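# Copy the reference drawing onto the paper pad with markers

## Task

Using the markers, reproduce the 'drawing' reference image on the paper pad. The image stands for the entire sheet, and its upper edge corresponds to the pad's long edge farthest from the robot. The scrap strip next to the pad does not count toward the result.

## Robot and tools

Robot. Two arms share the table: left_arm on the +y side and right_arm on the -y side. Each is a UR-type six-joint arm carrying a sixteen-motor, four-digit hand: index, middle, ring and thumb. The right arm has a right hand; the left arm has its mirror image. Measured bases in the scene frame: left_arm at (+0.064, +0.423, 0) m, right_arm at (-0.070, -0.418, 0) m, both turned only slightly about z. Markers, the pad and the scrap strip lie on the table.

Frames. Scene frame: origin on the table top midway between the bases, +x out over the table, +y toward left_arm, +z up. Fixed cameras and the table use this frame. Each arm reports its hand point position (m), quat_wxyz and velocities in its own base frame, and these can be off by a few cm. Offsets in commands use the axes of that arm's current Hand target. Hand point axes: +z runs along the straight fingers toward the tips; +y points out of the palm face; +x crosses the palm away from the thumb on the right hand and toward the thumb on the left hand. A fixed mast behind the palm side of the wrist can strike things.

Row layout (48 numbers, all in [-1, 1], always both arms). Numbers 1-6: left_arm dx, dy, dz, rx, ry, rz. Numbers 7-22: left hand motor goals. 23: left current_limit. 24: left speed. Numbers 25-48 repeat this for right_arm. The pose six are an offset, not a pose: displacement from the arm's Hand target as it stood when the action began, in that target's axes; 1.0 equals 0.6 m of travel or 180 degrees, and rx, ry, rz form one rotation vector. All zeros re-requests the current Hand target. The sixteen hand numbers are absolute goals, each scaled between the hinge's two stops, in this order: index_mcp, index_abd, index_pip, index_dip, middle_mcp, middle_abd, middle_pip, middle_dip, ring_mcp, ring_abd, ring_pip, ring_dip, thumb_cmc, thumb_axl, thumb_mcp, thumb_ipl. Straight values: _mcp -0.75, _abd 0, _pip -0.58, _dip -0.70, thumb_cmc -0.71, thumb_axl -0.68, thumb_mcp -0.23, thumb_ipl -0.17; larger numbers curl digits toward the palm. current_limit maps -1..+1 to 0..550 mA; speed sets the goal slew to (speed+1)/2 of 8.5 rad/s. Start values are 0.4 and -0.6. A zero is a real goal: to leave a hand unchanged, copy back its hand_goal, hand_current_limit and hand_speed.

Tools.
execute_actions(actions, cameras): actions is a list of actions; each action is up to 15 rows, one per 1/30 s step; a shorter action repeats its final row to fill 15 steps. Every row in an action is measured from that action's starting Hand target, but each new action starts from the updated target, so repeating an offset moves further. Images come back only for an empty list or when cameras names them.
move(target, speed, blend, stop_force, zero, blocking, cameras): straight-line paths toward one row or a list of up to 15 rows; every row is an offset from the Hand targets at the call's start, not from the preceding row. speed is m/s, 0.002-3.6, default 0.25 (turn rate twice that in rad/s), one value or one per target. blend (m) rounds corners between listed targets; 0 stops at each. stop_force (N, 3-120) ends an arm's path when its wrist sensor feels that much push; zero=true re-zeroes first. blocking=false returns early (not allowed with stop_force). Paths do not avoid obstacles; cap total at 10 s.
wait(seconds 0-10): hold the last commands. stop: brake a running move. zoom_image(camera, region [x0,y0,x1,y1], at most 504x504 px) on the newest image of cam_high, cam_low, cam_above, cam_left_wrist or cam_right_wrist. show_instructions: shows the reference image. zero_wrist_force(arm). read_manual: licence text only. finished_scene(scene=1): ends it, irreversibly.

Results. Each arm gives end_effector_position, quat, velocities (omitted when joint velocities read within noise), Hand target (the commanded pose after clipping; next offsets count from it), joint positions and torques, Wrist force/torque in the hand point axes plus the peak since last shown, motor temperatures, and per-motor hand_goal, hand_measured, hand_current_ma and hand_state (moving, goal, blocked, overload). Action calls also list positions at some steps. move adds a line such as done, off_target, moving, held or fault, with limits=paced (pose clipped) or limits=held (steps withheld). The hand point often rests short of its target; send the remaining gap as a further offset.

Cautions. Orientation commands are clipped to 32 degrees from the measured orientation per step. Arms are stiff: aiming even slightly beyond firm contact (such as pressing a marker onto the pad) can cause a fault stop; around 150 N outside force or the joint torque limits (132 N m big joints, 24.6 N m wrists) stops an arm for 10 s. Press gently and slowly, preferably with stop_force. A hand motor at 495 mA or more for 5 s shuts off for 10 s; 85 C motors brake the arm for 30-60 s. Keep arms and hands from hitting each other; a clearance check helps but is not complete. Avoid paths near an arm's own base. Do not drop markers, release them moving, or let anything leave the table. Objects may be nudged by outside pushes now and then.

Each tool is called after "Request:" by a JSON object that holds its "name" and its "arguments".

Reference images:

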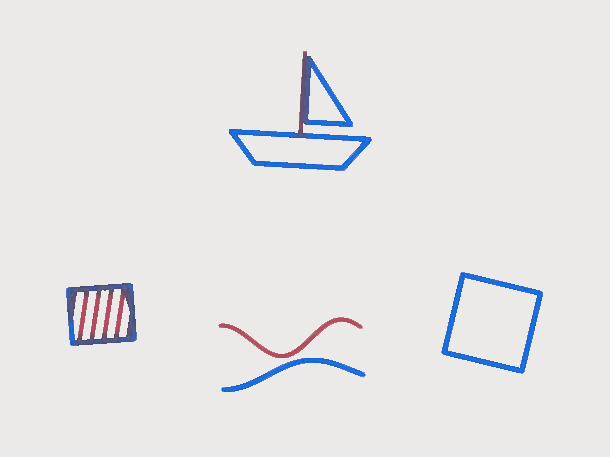

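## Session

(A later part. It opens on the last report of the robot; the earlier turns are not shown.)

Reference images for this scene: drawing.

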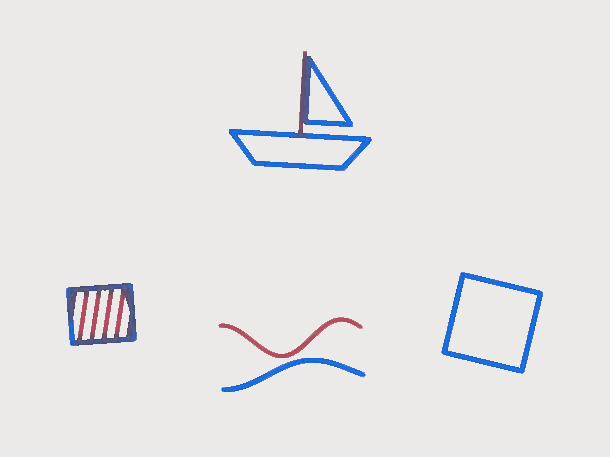

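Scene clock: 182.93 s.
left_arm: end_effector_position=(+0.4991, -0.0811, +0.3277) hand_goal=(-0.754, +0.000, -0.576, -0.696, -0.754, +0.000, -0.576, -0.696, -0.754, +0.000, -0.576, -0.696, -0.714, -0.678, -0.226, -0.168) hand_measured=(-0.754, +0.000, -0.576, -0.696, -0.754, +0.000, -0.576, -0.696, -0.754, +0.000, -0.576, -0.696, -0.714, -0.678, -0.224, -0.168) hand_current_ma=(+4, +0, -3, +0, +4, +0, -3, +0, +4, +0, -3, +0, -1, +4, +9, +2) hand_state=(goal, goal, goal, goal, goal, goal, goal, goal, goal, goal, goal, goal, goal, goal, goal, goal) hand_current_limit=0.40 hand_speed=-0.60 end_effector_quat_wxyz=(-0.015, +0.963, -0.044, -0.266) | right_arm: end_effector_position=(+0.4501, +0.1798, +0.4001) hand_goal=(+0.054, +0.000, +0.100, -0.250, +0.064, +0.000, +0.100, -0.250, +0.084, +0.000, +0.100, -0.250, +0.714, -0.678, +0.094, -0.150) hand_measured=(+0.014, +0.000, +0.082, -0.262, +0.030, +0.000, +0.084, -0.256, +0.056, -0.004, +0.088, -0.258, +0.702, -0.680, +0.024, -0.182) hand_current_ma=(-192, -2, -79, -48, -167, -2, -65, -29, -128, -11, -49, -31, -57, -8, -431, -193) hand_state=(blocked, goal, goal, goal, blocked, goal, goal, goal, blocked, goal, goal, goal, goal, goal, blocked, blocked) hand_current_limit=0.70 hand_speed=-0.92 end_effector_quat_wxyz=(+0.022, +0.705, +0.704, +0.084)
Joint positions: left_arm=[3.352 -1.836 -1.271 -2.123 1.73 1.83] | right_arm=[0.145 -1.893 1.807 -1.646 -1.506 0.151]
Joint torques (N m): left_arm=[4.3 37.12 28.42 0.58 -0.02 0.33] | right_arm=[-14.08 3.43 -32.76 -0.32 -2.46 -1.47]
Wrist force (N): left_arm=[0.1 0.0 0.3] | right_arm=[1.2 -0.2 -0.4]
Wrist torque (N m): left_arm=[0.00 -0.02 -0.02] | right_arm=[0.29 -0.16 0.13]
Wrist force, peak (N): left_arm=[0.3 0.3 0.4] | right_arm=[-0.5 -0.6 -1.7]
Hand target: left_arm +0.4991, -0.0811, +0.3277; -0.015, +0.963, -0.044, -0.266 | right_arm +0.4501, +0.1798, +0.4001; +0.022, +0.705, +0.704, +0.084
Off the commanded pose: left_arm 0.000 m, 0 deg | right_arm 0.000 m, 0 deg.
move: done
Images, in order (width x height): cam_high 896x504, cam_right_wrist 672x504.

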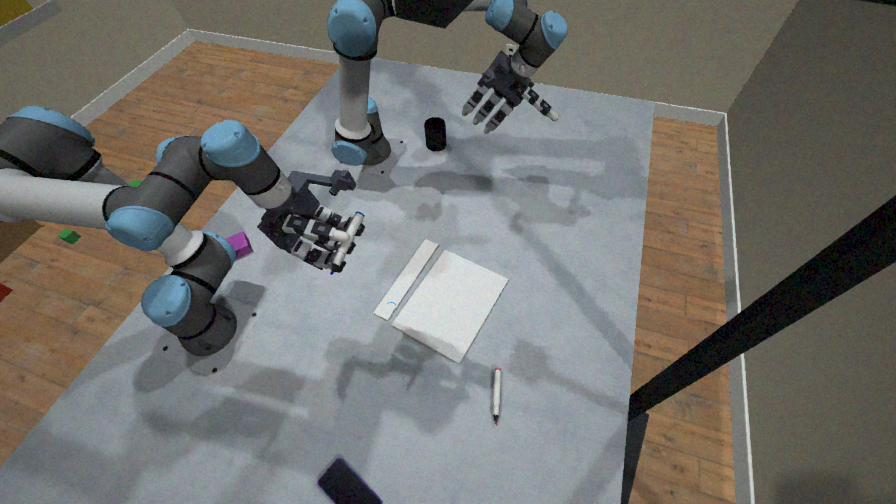

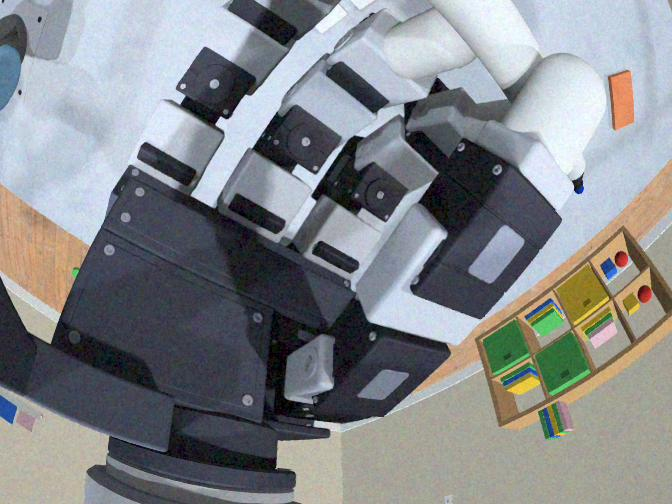

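Request:
{"name": "move", "arguments": {"target": [[0,0,0,0,0,0,-0.754,0,-0.576,-0.696,-0.754,0,-0.576,-0.696,-0.754,0,-0.576,-0.696,-0.714,-0.678,-0.226,-0.168,0.4,-0.6,0.0025,0.0545,-0.0253,0.0595,0.0121,-0.4598,0.055,0,0.10,-0.25,0.065,0,0.10,-0.25,0.085,0,0.10,-0.25,0.714,-0.678,0.095,-0.15,0.7,-0.92],[0,0,0,0,0,0,-0.754,0,-0.576,-0.696,-0.754,0,-0.576,-0.696,-0.754,0,-0.576,-0.696,-0.714,-0.678,-0.226,-0.168,0.4,-0.6,0.1683,0.0862,-0.0058,-0.2801,0.3013,-0.372,0.055,0,0.10,-0.25,0.065,0,0.10,-0.25,0.085,0,0.10,-0.25,0.714,-0.678,0.095,-0.15,0.7,-0.92]], "speed": [0.25,0.25], "blend": [0.02,0], "cameras": ["cam_right_wrist","cam_high"]}}

Scene clock: 191.47 s.
left_arm: end_effector_position=(+0.4991, -0.0811, +0.3277) hand_goal=(-0.754, +0.000, -0.576, -0.696, -0.754, +0.000, -0.576, -0.696, -0.754, +0.000, -0.576, -0.696, -0.714, -0.678, -0.226, -0.168) hand_measured=(-0.754, +0.000, -0.576, -0.696, -0.754, +0.000, -0.576, -0.696, -0.754, +0.000, -0.576, -0.696, -0.714, -0.678, -0.224, -0.168) hand_current_ma=(+4, +0, -3, +0, +4, +0, -3, +0, +4, +0, -3, +0, -1, +4, +9, +2) hand_state=(goal, goal, goal, goal, goal, goal, goal, goal, goal, goal, goal, goal, goal, goal, goal, goal) hand_current_limit=0.40 hand_speed=-0.60 end_effector_quat_wxyz=(-0.015, +0.963, -0.044, -0.266) | right_arm: end_effector_position=(+0.5001, +0.2797, +0.4201) hand_goal=(+0.054, +0.000, +0.100, -0.250, +0.064, +0.000, +0.100, -0.250, +0.084, +0.000, +0.100, -0.250, +0.714, -0.678, +0.094, -0.150) hand_measured=(+0.014, +0.000, +0.082, -0.262, +0.030, +0.000, +0.084, -0.256, +0.056, -0.004, +0.088, -0.258, +0.702, -0.680, +0.024, -0.182) hand_current_ma=(-193, -2, -79, -48, -167, -2, -65, -29, -128, -11, -49, -31, -57, -8, -431, -193) hand_state=(blocked, goal, goal, goal, blocked, goal, goal, goal, blocked, goal, goal, goal, goal, goal, blocked, blocked) hand_current_limit=0.70 hand_speed=-0.92 end_effector_quat_wxyz=(+0.037, +0.049, +0.792, +0.608)
Joint positions: left_arm=[3.352 -1.836 -1.271 -2.123 1.73 1.83] | right_arm=[-0.211 -1.628 2.043 -1.667 -0.276 -1.9]
Joint torques (N m): left_arm=[3.95 37.51 27.66 0.62 0 0.35] | right_arm=[13.03 -5.26 -10.48 -4.93 4.69 -1.35]
Wrist force (N): left_arm=[-0.1 0.4 0.2] | right_arm=[1.9 -1.1 -1.7]
Wrist torque (N m): left_arm=[0.04 0.01 -0.04] | right_arm=[0.14 -0.10 0.00]
Wrist force, peak (N): left_arm=[0.0 0.1 0.5] | right_arm=[2.1 -0.8 -1.7]
Hand target: left_arm +0.4991, -0.0811, +0.3277; -0.015, +0.963, -0.044, -0.266 | right_arm +0.5001, +0.2797, +0.4201; +0.037, +0.049, +0.792, +0.608
Off the commanded pose: left_arm 0.000 m, 0 deg | right_arm 0.000 m, 0 deg.
move: done
Images, in order (width x height): cam_high 896x504, cam_right_wrist 672x504.

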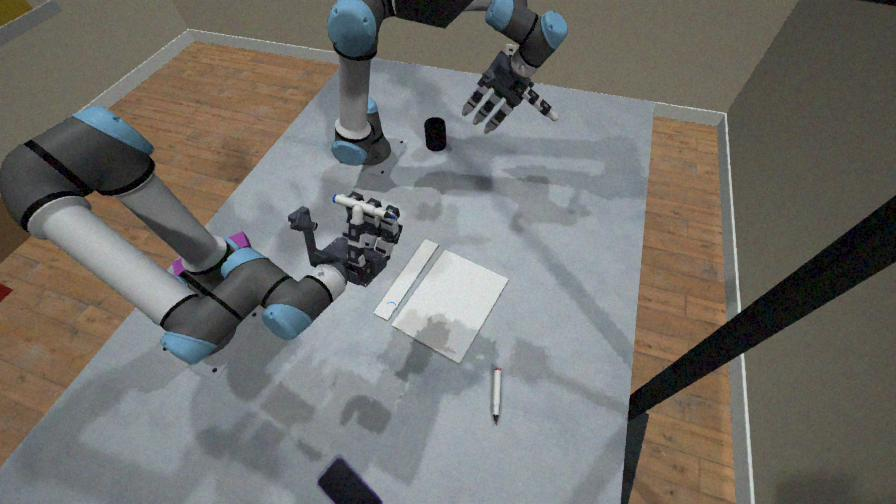

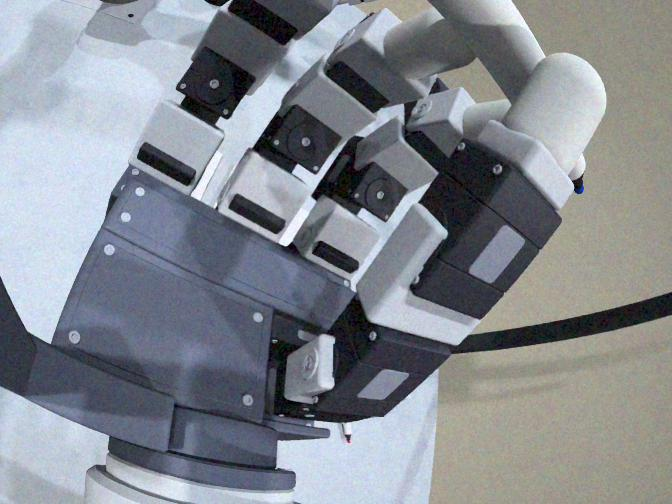

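Request:
{"name": "move", "arguments": {"target": [0,0,0,0,0,0,-0.754,0,-0.576,-0.696,-0.754,0,-0.576,-0.696,-0.754,0,-0.576,-0.696,-0.714,-0.678,-0.226,-0.168,0.4,-0.6,-0.0628,0.1858,-0.1575,-0.1884,-0.0636,0,0.055,0,0.10,-0.25,0.065,0,0.10,-0.25,0.085,0,0.10,-0.25,0.714,-0.678,0.095,-0.15,0.7,-0.92], "speed": 0.12, "cameras": ["cam_high"]}}

Scene clock: 197.63 s.
left_arm: end_effector_position=(+0.4991, -0.0811, +0.3277) hand_goal=(-0.754, +0.000, -0.576, -0.696, -0.754, +0.000, -0.576, -0.696, -0.754, +0.000, -0.576, -0.696, -0.714, -0.678, -0.226, -0.168) hand_measured=(-0.754, +0.000, -0.576, -0.696, -0.754, +0.000, -0.576, -0.696, -0.754, +0.000, -0.576, -0.696, -0.714, -0.678, -0.224, -0.168) hand_current_ma=(+4, +0, -3, +0, +4, +0, -3, +0, +4, +0, -3, +0, -1, +4, +9, +2) hand_state=(goal, goal, goal, goal, goal, goal, goal, goal, goal, goal, goal, goal, goal, goal, goal, goal) hand_current_limit=0.40 hand_speed=-0.60 end_effector_quat_wxyz=(-0.015, +0.963, -0.044, -0.266) | right_arm: end_effector_position=(+0.5300, +0.2131, +0.5521) hand_goal=(+0.054, +0.000, +0.100, -0.250, +0.064, +0.000, +0.100, -0.250, +0.084, +0.000, +0.100, -0.250, +0.714, -0.678, +0.094, -0.150) hand_measured=(+0.014, +0.000, +0.082, -0.262, +0.030, +0.000, +0.084, -0.256, +0.056, -0.004, +0.088, -0.258, +0.702, -0.680, +0.024, -0.182) hand_current_ma=(-193, -2, -79, -48, -167, -2, -65, -29, -128, -11, -49, -31, -57, -8, -431, -193) hand_state=(blocked, goal, goal, goal, blocked, goal, goal, goal, blocked, goal, goal, goal, goal, goal, blocked, blocked) hand_current_limit=0.70 hand_speed=-0.92 end_effector_quat_wxyz=(+0.127, +0.095, +0.573, +0.804)
Joint positions: left_arm=[3.352 -1.836 -1.271 -2.123 1.73 1.83] | right_arm=[-0.21 -1.627 2.044 -1.675 0.349 -1.894]
Joint torques (N m): left_arm=[3.81 36.11 28.52 0.76 -0.08 0.12] | right_arm=[13.43 -10.11 -30.39 0.36 4.57 -1.34]
Wrist force (N): left_arm=[0.0 -0.1 0.3] | right_arm=[1.3 -1.3 -2.6]
Wrist torque (N m): left_arm=[-0.01 0.00 -0.02] | right_arm=[0.00 0.06 -0.06]
Wrist force, peak (N): left_arm=[0.2 0.2 0.5] | right_arm=[1.4 -1.2 -2.9]
Hand target: left_arm +0.4991, -0.0811, +0.3277; -0.015, +0.963, -0.044, -0.266 | right_arm +0.5300, +0.2131, +0.5522; +0.127, +0.095, +0.573, +0.804
Off the commanded pose: left_arm 0.000 m, 0 deg | right_arm 0.000 m, 0 deg.
move: done
Images, in order (width x height): cam_high 896x504.

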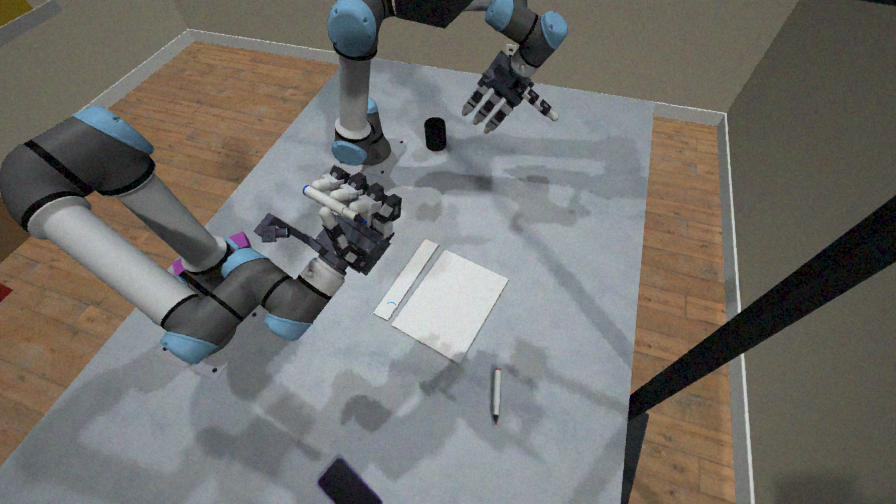

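Request:
{"name": "move", "arguments": {"target": [0,0,0,0,0,0,-0.754,0,-0.576,-0.696,-0.754,0,-0.576,-0.696,-0.754,0,-0.576,-0.696,-0.714,-0.678,-0.226,-0.168,0.4,-0.6,-0.1945,-0.2403,-0.0598,0.0438,-0.1296,0.3758,0.055,0,0.10,-0.25,0.065,0,0.10,-0.25,0.085,0,0.10,-0.25,0.714,-0.678,0.095,-0.15,0.7,-0.92], "speed": 0.2, "cameras": ["cam_high","cam_right_wrist"]}}

Scene clock: 203.90 s.
left_arm: end_effector_position=(+0.4991, -0.0811, +0.3277) hand_goal=(-0.754, +0.000, -0.576, -0.696, -0.754, +0.000, -0.576, -0.696, -0.754, +0.000, -0.576, -0.696, -0.714, -0.678, -0.226, -0.168) hand_measured=(-0.754, +0.000, -0.576, -0.696, -0.754, +0.000, -0.576, -0.696, -0.754, +0.000, -0.576, -0.696, -0.714, -0.678, -0.224, -0.168) hand_current_ma=(+4, +0, -3, +0, +4, +0, -3, +0, +4, +0, -3, +0, -1, +4, +9, +2) hand_state=(goal, goal, goal, goal, goal, goal, goal, goal, goal, goal, goal, goal, goal, goal, goal, goal) hand_current_limit=0.40 hand_speed=-0.60 end_effector_quat_wxyz=(-0.015, +0.963, -0.044, -0.266) | right_arm: end_effector_position=(+0.6438, +0.1892, +0.4033) hand_goal=(+0.054, +0.000, +0.100, -0.250, +0.064, +0.000, +0.100, -0.250, +0.084, +0.000, +0.100, -0.250, +0.714, -0.678, +0.094, -0.150) hand_measured=(+0.014, +0.000, +0.082, -0.262, +0.030, +0.000, +0.084, -0.256, +0.056, -0.004, +0.088, -0.258, +0.702, -0.680, +0.024, -0.182) hand_current_ma=(-193, -2, -79, -48, -167, -2, -65, -29, -128, -11, -49, -31, -57, -8, -431, -193) hand_state=(blocked, goal, goal, goal, blocked, goal, goal, goal, blocked, goal, goal, goal, goal, goal, blocked, blocked) hand_current_limit=0.70 hand_speed=-0.92 end_effector_quat_wxyz=(-0.238, +0.555, +0.438, +0.666)
Joint positions: left_arm=[3.352 -1.836 -1.271 -2.123 1.73 1.83] | right_arm=[-0.21 -1.46 1.685 -0.226 0.349 -1.895]
Joint torques (N m): left_arm=[3.11 36.43 27.34 0.75 -0.2 -0.29] | right_arm=[13.15 -12.38 -30.09 2.02 2.9 -1.69]
Wrist force (N): left_arm=[0.0 0.1 0.3] | right_arm=[0.4 -0.8 -1.4]
Wrist torque (N m): left_arm=[0.00 0.00 -0.02] | right_arm=[-0.01 -0.08 0.19]
Wrist force, peak (N): left_arm=[-0.1 0.1 0.5] | right_arm=[1.6 -1.2 -2.8]
Hand target: left_arm +0.4991, -0.0811, +0.3277; -0.015, +0.963, -0.044, -0.266 | right_arm +0.6438, +0.1892, +0.4033; -0.238, +0.555, +0.438, +0.666
Off the commanded pose: left_arm 0.000 m, 0 deg | right_arm 0.000 m, 0 deg.
move: done
Images, in order (width x height): cam_high 896x504, cam_right_wrist 672x504.

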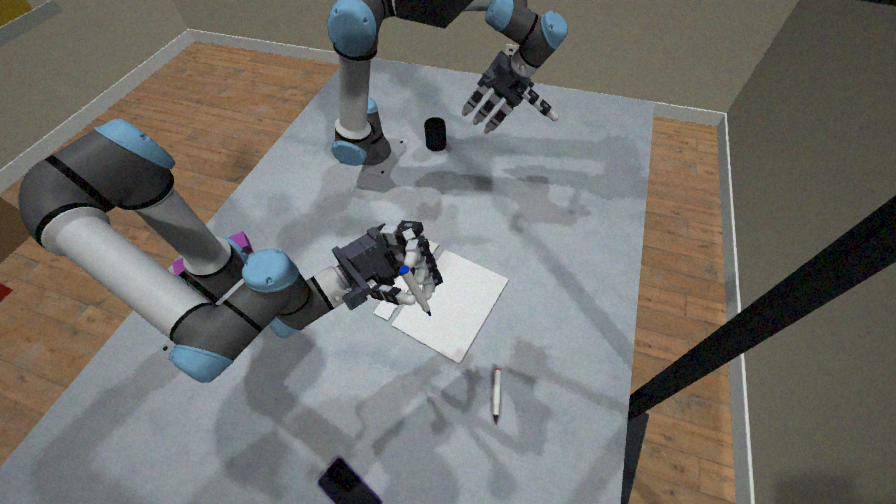

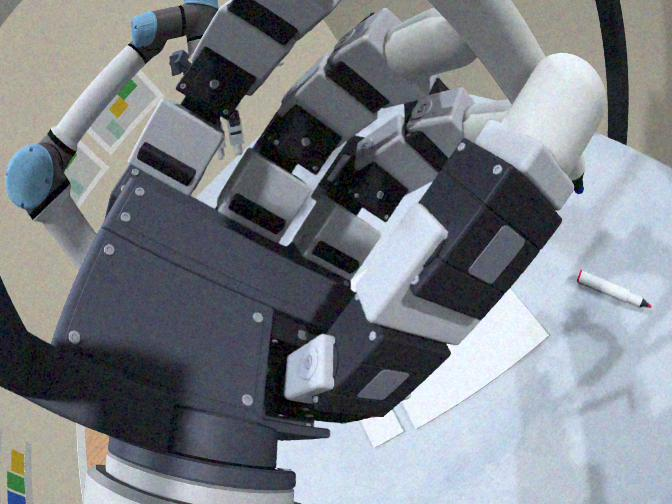

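Request:
{"name": "move", "arguments": {"target": [0,0,0,0,0,0,-0.754,0,-0.576,-0.696,-0.754,0,-0.576,-0.696,-0.754,0,-0.576,-0.696,-0.714,-0.678,-0.226,-0.168,0.4,-0.6,-0.2567,-0.5082,0.0737,-0.1539,-0.0253,0.1013,0.055,0,0.10,-0.25,0.065,0,0.10,-0.25,0.085,0,0.10,-0.25,0.714,-0.678,0.095,-0.15,0.7,-0.92], "speed": 0.2, "cameras": ["cam_high","cam_right_wrist","cam_above","cam_low"]}}

Request:
{"name": "zoom_image", "arguments": {"camera": "cam_low", "region": [380, 160, 520, 290]}}

Request:
{"name": "zoom_image", "arguments": {"camera": "cam_right_wrist", "region": [372, 0, 672, 300]}}

Scene clock: 207.67 s.
left_arm: end_effector_position=(+0.4991, -0.0811, +0.3277) hand_goal=(-0.754, +0.000, -0.576, -0.696, -0.754, +0.000, -0.576, -0.696, -0.754, +0.000, -0.576, -0.696, -0.714, -0.678, -0.226, -0.168) hand_measured=(-0.754, +0.000, -0.576, -0.696, -0.754, +0.000, -0.576, -0.696, -0.754, +0.000, -0.576, -0.696, -0.714, -0.678, -0.224, -0.168) hand_current_ma=(+4, +0, -3, +0, +4, +0, -3, +0, +4, +0, -3, +0, -1, +4, +9, +2) hand_state=(goal, goal, goal, goal, goal, goal, goal, goal, goal, goal, goal, goal, goal, goal, goal, goal) hand_current_limit=0.40 hand_speed=-0.60 end_effector_quat_wxyz=(-0.015, +0.963, -0.044, -0.266) | right_arm: end_effector_position=(+0.4639, +0.3538, +0.1600) hand_goal=(+0.054, +0.000, +0.100, -0.250, +0.064, +0.000, +0.100, -0.250, +0.084, +0.000, +0.100, -0.250, +0.714, -0.678, +0.094, -0.150) hand_measured=(+0.014, +0.000, +0.082, -0.262, +0.030, +0.000, +0.084, -0.256, +0.056, -0.004, +0.088, -0.258, +0.702, -0.680, +0.024, -0.182) hand_current_ma=(-193, -2, -79, -48, -167, -2, -65, -29, -128, -11, -49, -31, -57, -8, -431, -193) hand_state=(blocked, goal, goal, goal, blocked, goal, goal, goal, blocked, goal, goal, goal, goal, goal, blocked, blocked) hand_current_limit=0.70 hand_speed=-0.92 end_effector_quat_wxyz=(-0.183, +0.683, +0.183, +0.683)
Joint positions: left_arm=[3.352 -1.836 -1.271 -2.123 1.73 1.83] | right_arm=[0.597 -1.335 2.18 -0.844 1.643 -1.571]
Joint torques (N m): left_arm=[2.64 36.59 27.57 0.84 -0.07 -0.04] | right_arm=[12.55 -11.57 -24.78 -4.75 2.73 0.78]
Wrist force (N): left_arm=[0.1 0.2 0.2] | right_arm=[0.1 -0.9 -1.3]
Wrist torque (N m): left_arm=[0.02 -0.03 -0.02] | right_arm=[-0.07 -0.07 0.14]
Wrist force, peak (N): left_arm=[0.4 0.0 0.4] | right_arm=[-0.7 -1.8 -1.6]
Hand target: left_arm +0.4991, -0.0811, +0.3277; -0.015, +0.963, -0.044, -0.266 | right_arm +0.4638, +0.3538, +0.1600; -0.183, +0.683, +0.183, +0.683
Off the commanded pose: left_arm 0.000 m, 0 deg | right_arm 0.000 m, 0 deg.
move: done
Images, in order (width x height): cam_high 896x504, cam_low 896x504, cam_above 896x504, cam_right_wrist 672x504.

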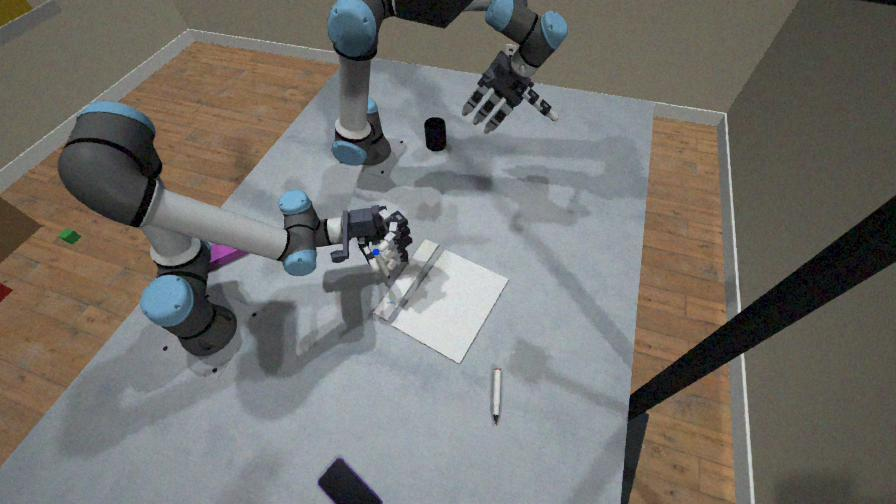

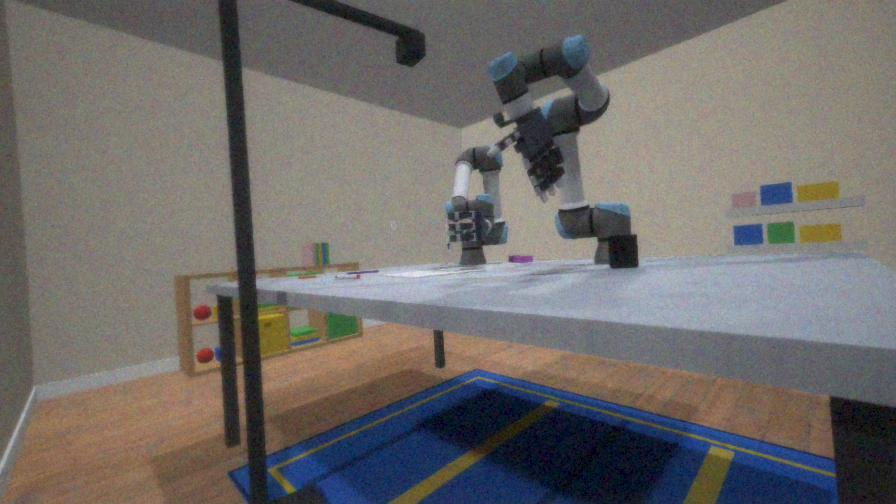

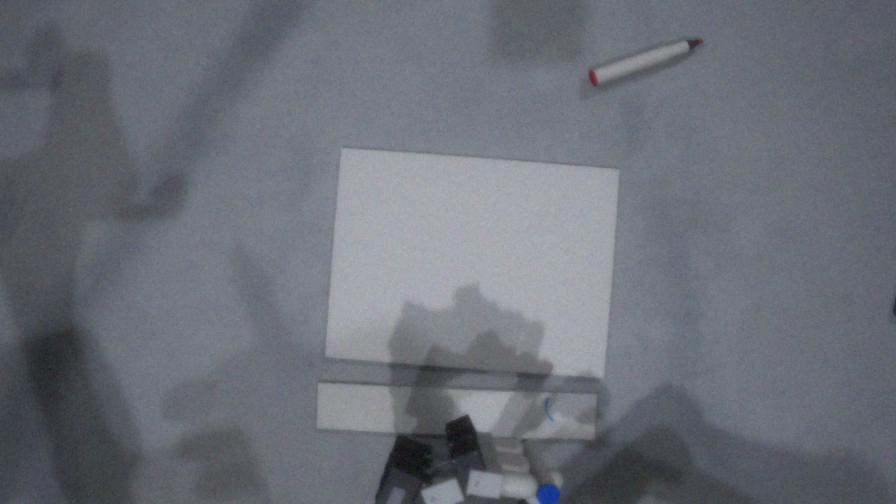

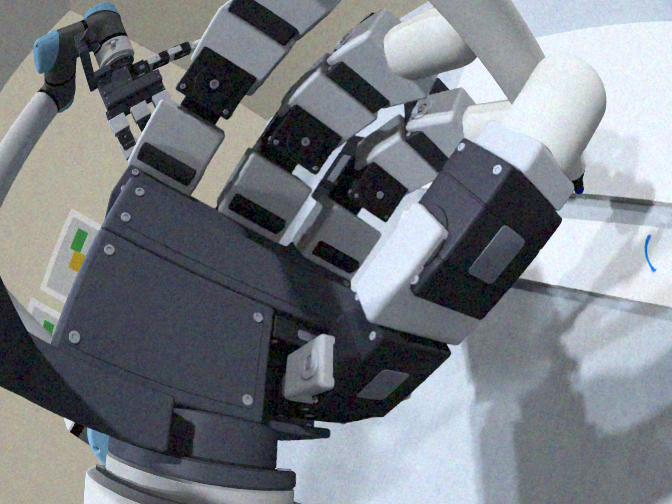

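Scaled by 3.600 from the camera's 896x504 image, which has a finer 1280x720 frame.

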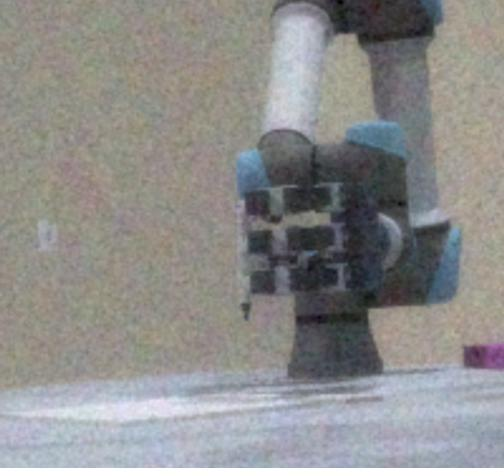

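Scaled by 1.680 from the camera's 672x504 image, which has a finer 960x720 frame.

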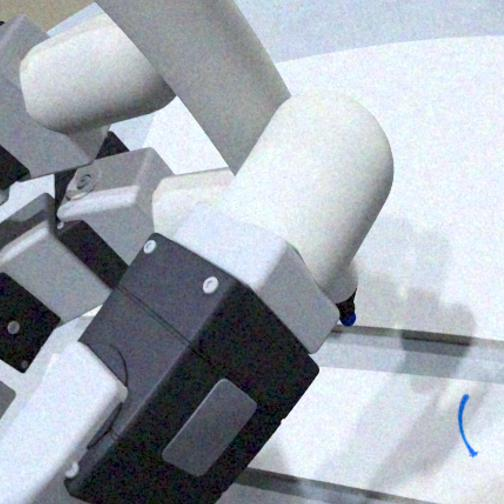

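Request:
{"name": "move", "arguments": {"target": [0,0,0,0,0,0,-0.754,0,-0.576,-0.696,-0.754,0,-0.576,-0.696,-0.754,0,-0.576,-0.696,-0.714,-0.678,-0.226,-0.168,0.4,-0.6,-0.1333,0,0,0,0,0,0.055,0,0.10,-0.25,0.065,0,0.10,-0.25,0.085,0,0.10,-0.25,0.714,-0.678,0.095,-0.15,0.7,-0.92], "speed": 0.06, "stop_force": 4, "cameras": ["cam_right_wrist","cam_low"]}}

Request:
{"name": "zoom_image", "arguments": {"camera": "cam_low", "region": [400, 200, 500, 290]}}

Request:
{"name": "zoom_image", "arguments": {"camera": "cam_right_wrist", "region": [472, 100, 672, 300]}}

Scene clock: 211.77 s.
left_arm: end_effector_position=(+0.4991, -0.0811, +0.3277) hand_goal=(-0.754, +0.000, -0.576, -0.696, -0.754, +0.000, -0.576, -0.696, -0.754, +0.000, -0.576, -0.696, -0.714, -0.678, -0.226, -0.168) hand_measured=(-0.754, +0.000, -0.576, -0.696, -0.754, +0.000, -0.576, -0.696, -0.754, +0.000, -0.576, -0.696, -0.714, -0.678, -0.224, -0.168) hand_current_ma=(+4, +0, -3, +0, +4, +0, -3, +0, +4, +0, -3, +0, -1, +4, +9, +2) hand_state=(goal, goal, goal, goal, goal, goal, goal, goal, goal, goal, goal, goal, goal, goal, goal, goal) hand_current_limit=0.40 hand_speed=-0.60 end_effector_quat_wxyz=(-0.015, +0.963, -0.044, -0.266) | right_arm: end_effector_position=(+0.4638, +0.3538, +0.0800) hand_goal=(+0.054, +0.000, +0.100, -0.250, +0.064, +0.000, +0.100, -0.250, +0.084, +0.000, +0.100, -0.250, +0.714, -0.678, +0.094, -0.150) hand_measured=(+0.014, +0.000, +0.082, -0.262, +0.030, +0.000, +0.084, -0.256, +0.056, -0.004, +0.088, -0.258, +0.702, -0.680, +0.024, -0.182) hand_current_ma=(-193, -2, -79, -48, -167, -2, -65, -29, -128, -11, -49, -31, -57, -8, -431, -193) hand_state=(blocked, goal, goal, goal, blocked, goal, goal, goal, blocked, goal, goal, goal, goal, goal, blocked, blocked) hand_current_limit=0.70 hand_speed=-0.92 end_effector_quat_wxyz=(-0.183, +0.683, +0.183, +0.683)
Joint positions: left_arm=[3.352 -1.836 -1.271 -2.123 1.73 1.83] | right_arm=[0.597 -1.143 2.227 -1.084 1.643 -1.571]
Joint torques (N m): left_arm=[2.38 36.41 28.63 0.97 -0.03 -0.1] | right_arm=[-1.73 -15.94 -1.26 -4.68 0.79 -1.83]
Wrist force (N): left_arm=[0.0 0.3 0.3] | right_arm=[0.1 -1.0 -1.5]
Wrist torque (N m): left_arm=[0.03 0.00 -0.04] | right_arm=[-0.06 -0.05 0.14]
Wrist force, peak (N): left_arm=[-0.3 0.1 0.5] | right_arm=[0.1 -1.0 -1.6]
Hand target: left_arm +0.4991, -0.0811, +0.3277; -0.015, +0.963, -0.044, -0.266 | right_arm +0.4638, +0.3538, +0.0800; -0.183, +0.683, +0.183, +0.683
Off the commanded pose: left_arm 0.000 m, 0 deg | right_arm 0.000 m, 0 deg.
move: done
Images, in order (width x height): cam_low 896x504, cam_right_wrist 672x504.

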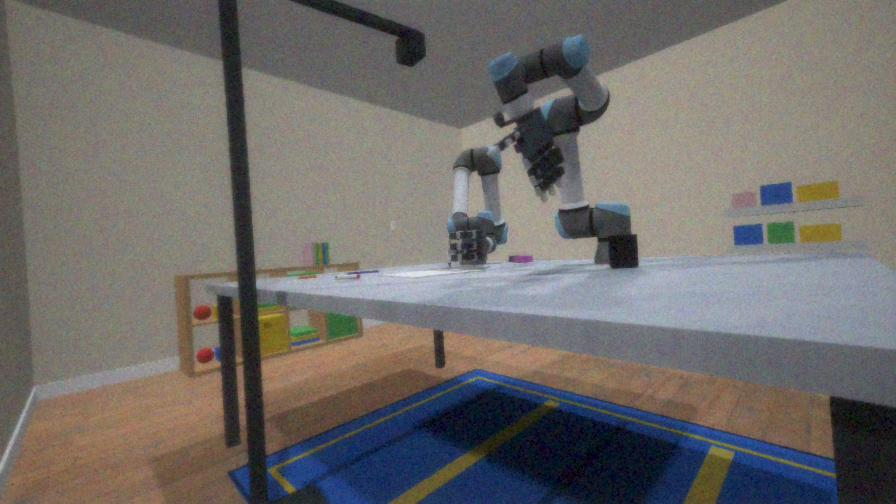

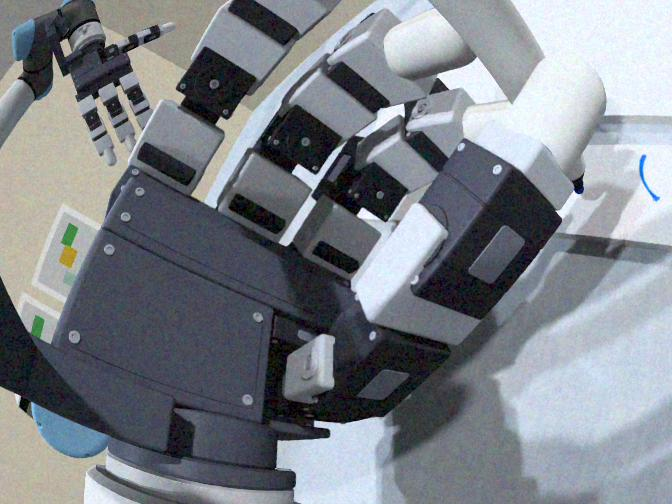

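Scaled by 5.040 from the camera's 896x504 image, which has a finer 1280x720 frame.

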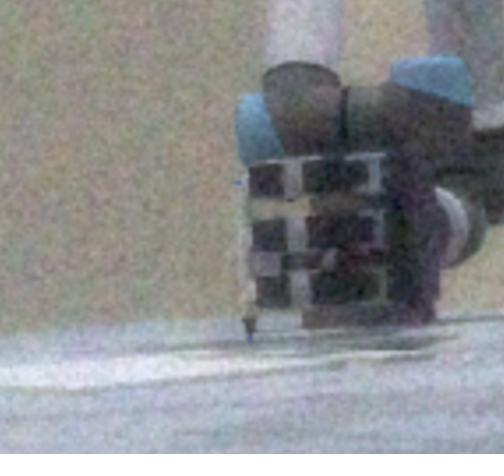

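Scaled by 2.520 from the camera's 672x504 image, which has a finer 960x720 frame.

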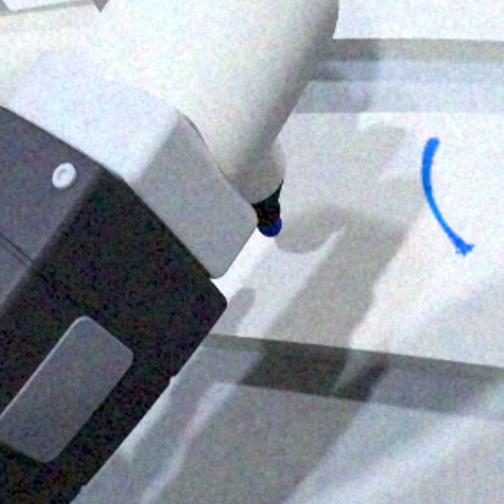

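Request:
{"name": "move", "arguments": {"target": [0,0,0,0,0,0,-0.754,0,-0.576,-0.696,-0.754,0,-0.576,-0.696,-0.754,0,-0.576,-0.696,-0.714,-0.678,-0.226,-0.168,0.4,-0.6,-0.00667,0,0,0,0,0,0.055,0,0.10,-0.25,0.065,0,0.10,-0.25,0.085,0,0.10,-0.25,0.714,-0.678,0.095,-0.15,0.7,-0.92], "speed": 0.02, "cameras": ["cam_right_wrist"]}}

Request:
{"name": "zoom_image", "arguments": {"camera": "cam_right_wrist", "region": [552, 140, 632, 220]}}

Request:
{"name": "move", "arguments": {"target": [0,0,0,0,0,0,-0.754,0,-0.576,-0.696,-0.754,0,-0.576,-0.696,-0.754,0,-0.576,-0.696,-0.714,-0.678,-0.226,-0.168,0.4,-0.6,-0.0025,0,0,0,0,0,0.055,0,0.10,-0.25,0.065,0,0.10,-0.25,0.085,0,0.10,-0.25,0.714,-0.678,0.095,-0.15,0.7,-0.92], "speed": 0.02, "cameras": ["cam_right_wrist"]}}

Request:
{"name": "zoom_image", "arguments": {"camera": "cam_right_wrist", "region": [552, 140, 632, 220]}}

Scene clock: 213.37 s.
left_arm: end_effector_position=(+0.4991, -0.0811, +0.3277) hand_goal=(-0.754, +0.000, -0.576, -0.696, -0.754, +0.000, -0.576, -0.696, -0.754, +0.000, -0.576, -0.696, -0.714, -0.678, -0.226, -0.168) hand_measured=(-0.754, +0.000, -0.576, -0.696, -0.754, +0.000, -0.576, -0.696, -0.754, +0.000, -0.576, -0.696, -0.714, -0.678, -0.224, -0.168) hand_current_ma=(+4, +0, -3, +0, +4, +0, -3, +0, +4, +0, -3, +0, -1, +4, +9, +2) hand_state=(goal, goal, goal, goal, goal, goal, goal, goal, goal, goal, goal, goal, goal, goal, goal, goal) hand_current_limit=0.40 hand_speed=-0.60 end_effector_quat_wxyz=(-0.015, +0.963, -0.044, -0.266) | right_arm: end_effector_position=(+0.4638, +0.3538, +0.0761) hand_goal=(+0.054, +0.000, +0.100, -0.250, +0.064, +0.000, +0.100, -0.250, +0.084, +0.000, +0.100, -0.250, +0.714, -0.678, +0.094, -0.150) hand_measured=(+0.014, +0.000, +0.082, -0.262, +0.030, +0.000, +0.084, -0.256, +0.056, -0.004, +0.088, -0.258, +0.702, -0.680, +0.024, -0.182) hand_current_ma=(-193, -2, -79, -48, -167, -2, -65, -29, -128, -11, -49, -31, -57, -8, -431, -193) hand_state=(blocked, goal, goal, goal, blocked, goal, goal, goal, blocked, goal, goal, goal, goal, goal, blocked, blocked) hand_current_limit=0.70 hand_speed=-0.92 end_effector_quat_wxyz=(-0.183, +0.683, +0.183, +0.683)
Joint positions: left_arm=[3.352 -1.836 -1.271 -2.123 1.73 1.83] | right_arm=[0.597 -1.133 2.228 -1.095 1.643 -1.571]
Joint torques (N m): left_arm=[2.38 36.28 28.55 0.81 -0.17 -0.07] | right_arm=[-12.53 -15.44 -0.94 -4.69 -2.02 -1.38]
Wrist force (N): left_arm=[0.0 0.1 0.1] | right_arm=[0.0 -0.6 -1.1]
Wrist torque (N m): left_arm=[0.01 -0.01 -0.03] | right_arm=[-0.04 -0.05 0.15]
Wrist force, peak (N): left_arm=[-0.3 0.1 0.3] | right_arm=[0.2 -1.1 -1.4]
Hand target: left_arm +0.4991, -0.0811, +0.3277; -0.015, +0.963, -0.044, -0.266 | right_arm +0.4638, +0.3538, +0.0760; -0.183, +0.683, +0.183, +0.683
Off the commanded pose: left_arm 0.000 m, 0 deg | right_arm 0.000 m, 0 deg.
move: done
Images, in order (width x height): cam_right_wrist 672x504.

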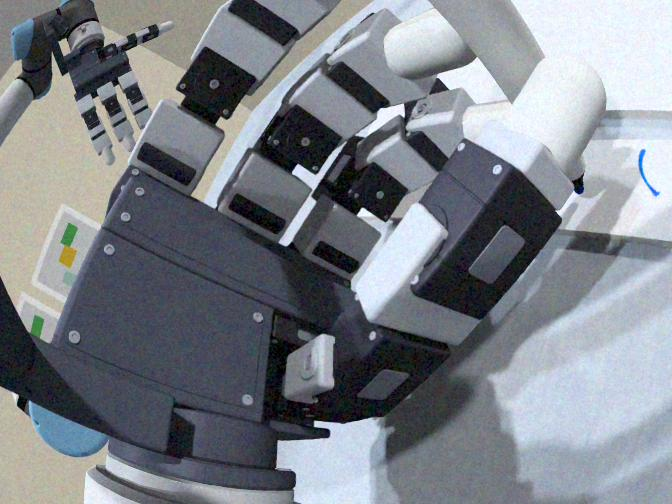

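Scaled by 6.300 from the camera's 672x504 image, which has a finer 960x720 frame.

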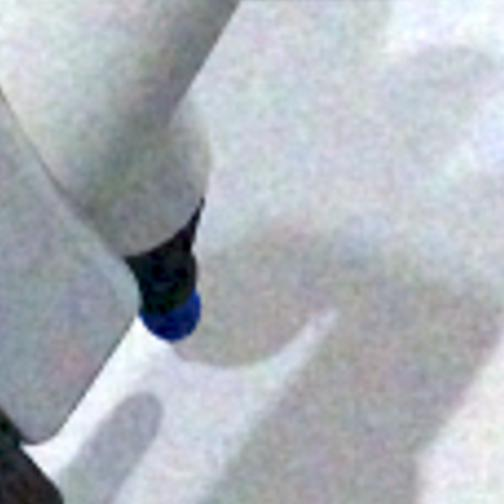

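Scene clock: 214.07 s.
left_arm: end_effector_position=(+0.4991, -0.0811, +0.3277) hand_goal=(-0.754, +0.000, -0.576, -0.696, -0.754, +0.000, -0.576, -0.696, -0.754, +0.000, -0.576, -0.696, -0.714, -0.678, -0.226, -0.168) hand_measured=(-0.754, +0.000, -0.576, -0.696, -0.754, +0.000, -0.576, -0.696, -0.754, +0.000, -0.576, -0.696, -0.714, -0.678, -0.224, -0.168) hand_current_ma=(+4, +0, -3, +0, +4, +0, -3, +0, +4, +0, -3, +0, -1, +4, +9, +2) hand_state=(goal, goal, goal, goal, goal, goal, goal, goal, goal, goal, goal, goal, goal, goal, goal, goal) hand_current_limit=0.40 hand_speed=-0.60 end_effector_quat_wxyz=(-0.015, +0.963, -0.044, -0.266) | right_arm: end_effector_position=(+0.4638, +0.3538, +0.0746) hand_goal=(+0.054, +0.000, +0.100, -0.250, +0.064, +0.000, +0.100, -0.250, +0.084, +0.000, +0.100, -0.250, +0.714, -0.678, +0.094, -0.150) hand_measured=(+0.014, +0.000, +0.082, -0.262, +0.030, +0.000, +0.084, -0.256, +0.056, -0.004, +0.088, -0.258, +0.702, -0.680, +0.024, -0.182) hand_current_ma=(-193, -2, -79, -48, -167, -2, -65, -29, -128, -11, -49, -31, -57, -8, -431, -193) hand_state=(blocked, goal, goal, goal, blocked, goal, goal, goal, blocked, goal, goal, goal, goal, goal, blocked, blocked) hand_current_limit=0.70 hand_speed=-0.92 end_effector_quat_wxyz=(-0.183, +0.683, +0.183, +0.683)
Joint positions: left_arm=[3.352 -1.836 -1.271 -2.123 1.73 1.83] | right_arm=[0.597 -1.129 2.229 -1.1 1.643 -1.571]
Joint torques (N m): left_arm=[3.44 35.98 28.87 0.92 -0.31 -0.41] | right_arm=[-12.98 -17.14 -0.23 -4.75 -2.39 -1.29]
Wrist force (N): left_arm=[-0.2 0.1 0.1] | right_arm=[0.0 -0.8 -1.4]
Wrist torque (N m): left_arm=[0.02 0.01 -0.04] | right_arm=[-0.04 -0.05 0.14]
Wrist force, peak (N): left_arm=[-0.1 0.2 0.4] | right_arm=[0.0 -0.7 -1.6]
Hand target: left_arm +0.4991, -0.0811, +0.3277; -0.015, +0.963, -0.044, -0.266 | right_arm +0.4638, +0.3538, +0.0745; -0.183, +0.683, +0.183, +0.683
Off the commanded pose: left_arm 0.000 m, 0 deg | right_arm 0.000 m, 0 deg.
move: done
Images, in order (width x height): cam_right_wrist 672x504.

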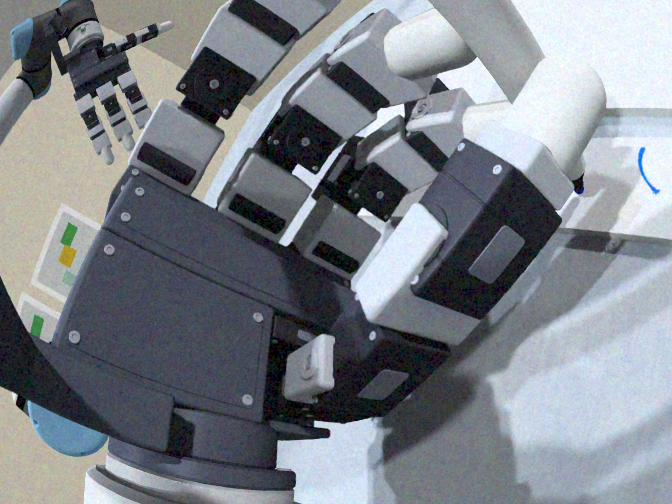

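Scaled by 6.300 from the camera's 672x504 image, which has a finer 960x720 frame.

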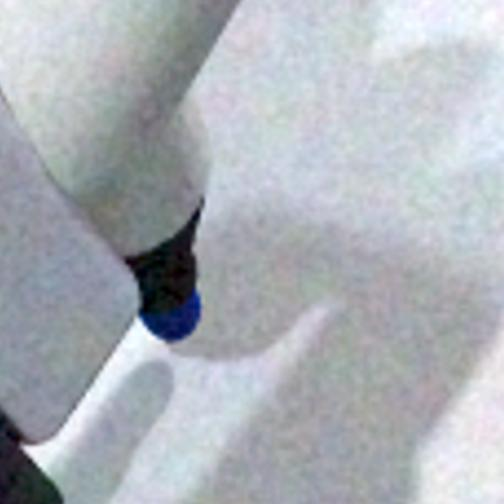

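Request:
{"name": "move", "arguments": {"target": [0,0,0,0,0,0,-0.754,0,-0.576,-0.696,-0.754,0,-0.576,-0.696,-0.754,0,-0.576,-0.696,-0.714,-0.678,-0.226,-0.168,0.4,-0.6,-0.00167,0,0,0,0,0,0.055,0,0.10,-0.25,0.065,0,0.10,-0.25,0.085,0,0.10,-0.25,0.714,-0.678,0.095,-0.15,0.7,-0.92], "speed": 0.02, "cameras": ["cam_right_wrist"]}}

Request:
{"name": "zoom_image", "arguments": {"camera": "cam_right_wrist", "region": [552, 140, 632, 220]}}

Request:
{"name": "move", "arguments": {"target": [0,0,0,0,0,0,-0.754,0,-0.576,-0.696,-0.754,0,-0.576,-0.696,-0.754,0,-0.576,-0.696,-0.714,-0.678,-0.226,-0.168,0.4,-0.6,-0.00167,0,0,0,0,0,0.055,0,0.10,-0.25,0.065,0,0.10,-0.25,0.085,0,0.10,-0.25,0.714,-0.678,0.095,-0.15,0.7,-0.92], "speed": 0.02, "cameras": ["cam_right_wrist"]}}

Request:
{"name": "zoom_image", "arguments": {"camera": "cam_right_wrist", "region": [552, 140, 632, 220]}}

Scene clock: 215.93 s.
left_arm: end_effector_position=(+0.4991, -0.0811, +0.3277) hand_goal=(-0.754, +0.000, -0.576, -0.696, -0.754, +0.000, -0.576, -0.696, -0.754, +0.000, -0.576, -0.696, -0.714, -0.678, -0.226, -0.168) hand_measured=(-0.754, +0.000, -0.576, -0.696, -0.754, +0.000, -0.576, -0.696, -0.754, +0.000, -0.576, -0.696, -0.714, -0.678, -0.224, -0.168) hand_current_ma=(+4, +0, -3, +0, +4, +0, -3, +0, +4, +0, -3, +0, -1, +4, +9, +2) hand_state=(goal, goal, goal, goal, goal, goal, goal, goal, goal, goal, goal, goal, goal, goal, goal, goal) hand_current_limit=0.40 hand_speed=-0.60 end_effector_quat_wxyz=(-0.015, +0.963, -0.044, -0.266) | right_arm: end_effector_position=(+0.4638, +0.3538, +0.0736) hand_goal=(+0.054, +0.000, +0.100, -0.250, +0.064, +0.000, +0.100, -0.250, +0.084, +0.000, +0.100, -0.250, +0.714, -0.678, +0.094, -0.150) hand_measured=(+0.014, +0.000, +0.082, -0.262, +0.030, +0.000, +0.084, -0.256, +0.056, -0.004, +0.088, -0.258, +0.702, -0.680, +0.024, -0.182) hand_current_ma=(-193, -2, -79, -48, -167, -2, -65, -29, -128, -11, -49, -31, -57, -8, -431, -193) hand_state=(blocked, goal, goal, goal, blocked, goal, goal, goal, blocked, goal, goal, goal, goal, goal, blocked, blocked) hand_current_limit=0.70 hand_speed=-0.92 end_effector_quat_wxyz=(-0.183, +0.683, +0.183, +0.683)
Joint positions: left_arm=[3.352 -1.836 -1.271 -2.123 1.73 1.83] | right_arm=[0.597 -1.126 2.229 -1.103 1.643 -1.571]
Joint torques (N m): left_arm=[2.56 35.36 28.5 0.94 -0.28 -0.37] | right_arm=[-13.08 -16.32 -0.21 -4.65 -2.42 -1.09]
Wrist force (N): left_arm=[0.0 0.1 0.2] | right_arm=[0.0 -0.8 -1.5]
Wrist torque (N m): left_arm=[0.01 0.00 -0.04] | right_arm=[-0.05 -0.04 0.14]
Wrist force, peak (N): left_arm=[-0.1 0.0 0.5] | right_arm=[0.1 -0.9 -1.6]
Hand target: left_arm +0.4991, -0.0811, +0.3277; -0.015, +0.963, -0.044, -0.266 | right_arm +0.4638, +0.3538, +0.0735; -0.183, +0.683, +0.183, +0.683
Off the commanded pose: left_arm 0.000 m, 0 deg | right_arm 0.000 m, 0 deg.
move: done
Images, in order (width x height): cam_right_wrist 672x504.

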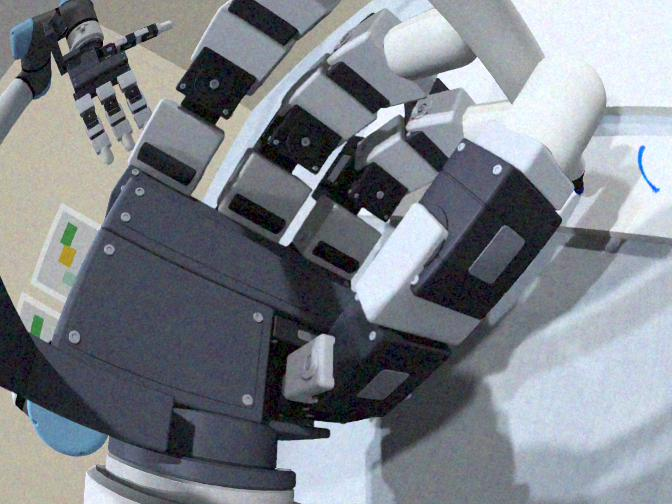

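Scaled by 6.300 from the camera's 672x504 image, which has a finer 960x720 frame.

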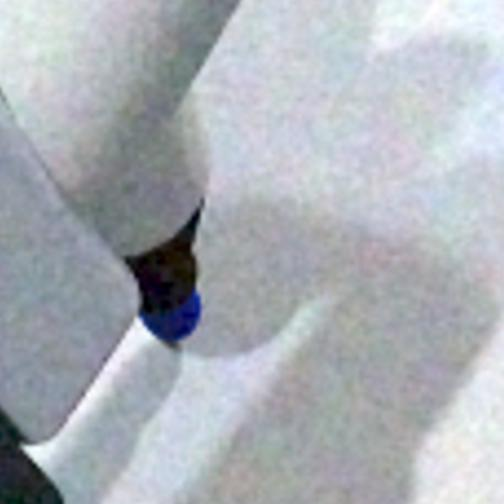

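Scene clock: 216.63 s.
left_arm: end_effector_position=(+0.4991, -0.0811, +0.3277) hand_goal=(-0.754, +0.000, -0.576, -0.696, -0.754, +0.000, -0.576, -0.696, -0.754, +0.000, -0.576, -0.696, -0.714, -0.678, -0.226, -0.168) hand_measured=(-0.754, +0.000, -0.576, -0.696, -0.754, +0.000, -0.576, -0.696, -0.754, +0.000, -0.576, -0.696, -0.714, -0.678, -0.224, -0.168) hand_current_ma=(+4, +0, -3, +0, +4, +0, -3, +0, +4, +0, -3, +0, -1, +4, +9, +2) hand_state=(goal, goal, goal, goal, goal, goal, goal, goal, goal, goal, goal, goal, goal, goal, goal, goal) hand_current_limit=0.40 hand_speed=-0.60 end_effector_quat_wxyz=(-0.015, +0.963, -0.044, -0.266) | right_arm: end_effector_position=(+0.4638, +0.3538, +0.0726) hand_goal=(+0.054, +0.000, +0.100, -0.250, +0.064, +0.000, +0.100, -0.250, +0.084, +0.000, +0.100, -0.250, +0.714, -0.678, +0.094, -0.150) hand_measured=(+0.014, +0.000, +0.082, -0.262, +0.030, +0.000, +0.084, -0.256, +0.056, -0.004, +0.088, -0.258, +0.702, -0.680, +0.024, -0.182) hand_current_ma=(-193, -2, -79, -48, -167, -2, -65, -29, -128, -11, -49, -31, -57, -8, -431, -193) hand_state=(blocked, goal, goal, goal, blocked, goal, goal, goal, blocked, goal, goal, goal, goal, goal, blocked, blocked) hand_current_limit=0.70 hand_speed=-0.92 end_effector_quat_wxyz=(-0.183, +0.683, +0.183, +0.683)
Joint positions: left_arm=[3.352 -1.836 -1.271 -2.123 1.73 1.83] | right_arm=[0.597 -1.123 2.229 -1.106 1.643 -1.571]
Joint torques (N m): left_arm=[2.31 36.15 28.03 0.82 -0.25 -0.43] | right_arm=[-13.69 -15.22 -0.14 -4.69 -2.32 -1.02]
Wrist force (N): left_arm=[-0.1 0.0 0.2] | right_arm=[0.1 -0.8 -1.4]
Wrist torque (N m): left_arm=[-0.01 0.00 -0.03] | right_arm=[-0.05 -0.06 0.15]
Wrist force, peak (N): left_arm=[0.0 0.1 0.4] | right_arm=[0.1 -0.8 -1.5]
Hand target: left_arm +0.4991, -0.0811, +0.3277; -0.015, +0.963, -0.044, -0.266 | right_arm +0.4638, +0.3538, +0.0725; -0.183, +0.683, +0.183, +0.683
Off the commanded pose: left_arm 0.000 m, 0 deg | right_arm 0.000 m, 0 deg.
move: done
Images, in order (width x height): cam_right_wrist 672x504.

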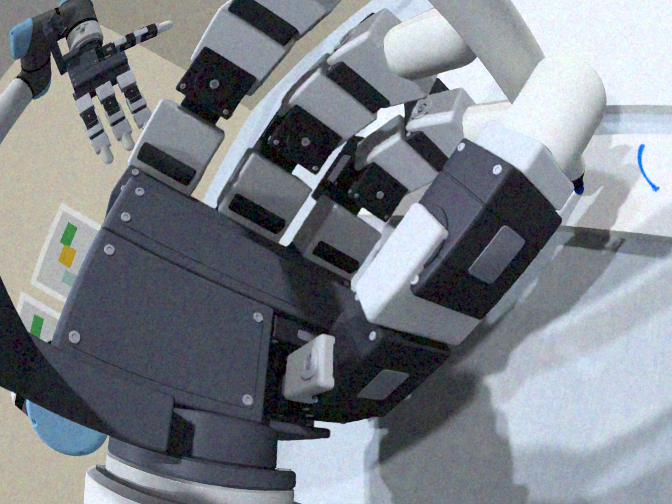

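Scaled by 6.300 from the camera's 672x504 image, which has a finer 960x720 frame.

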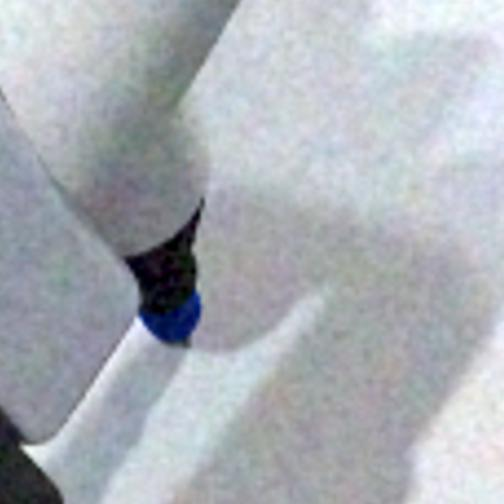

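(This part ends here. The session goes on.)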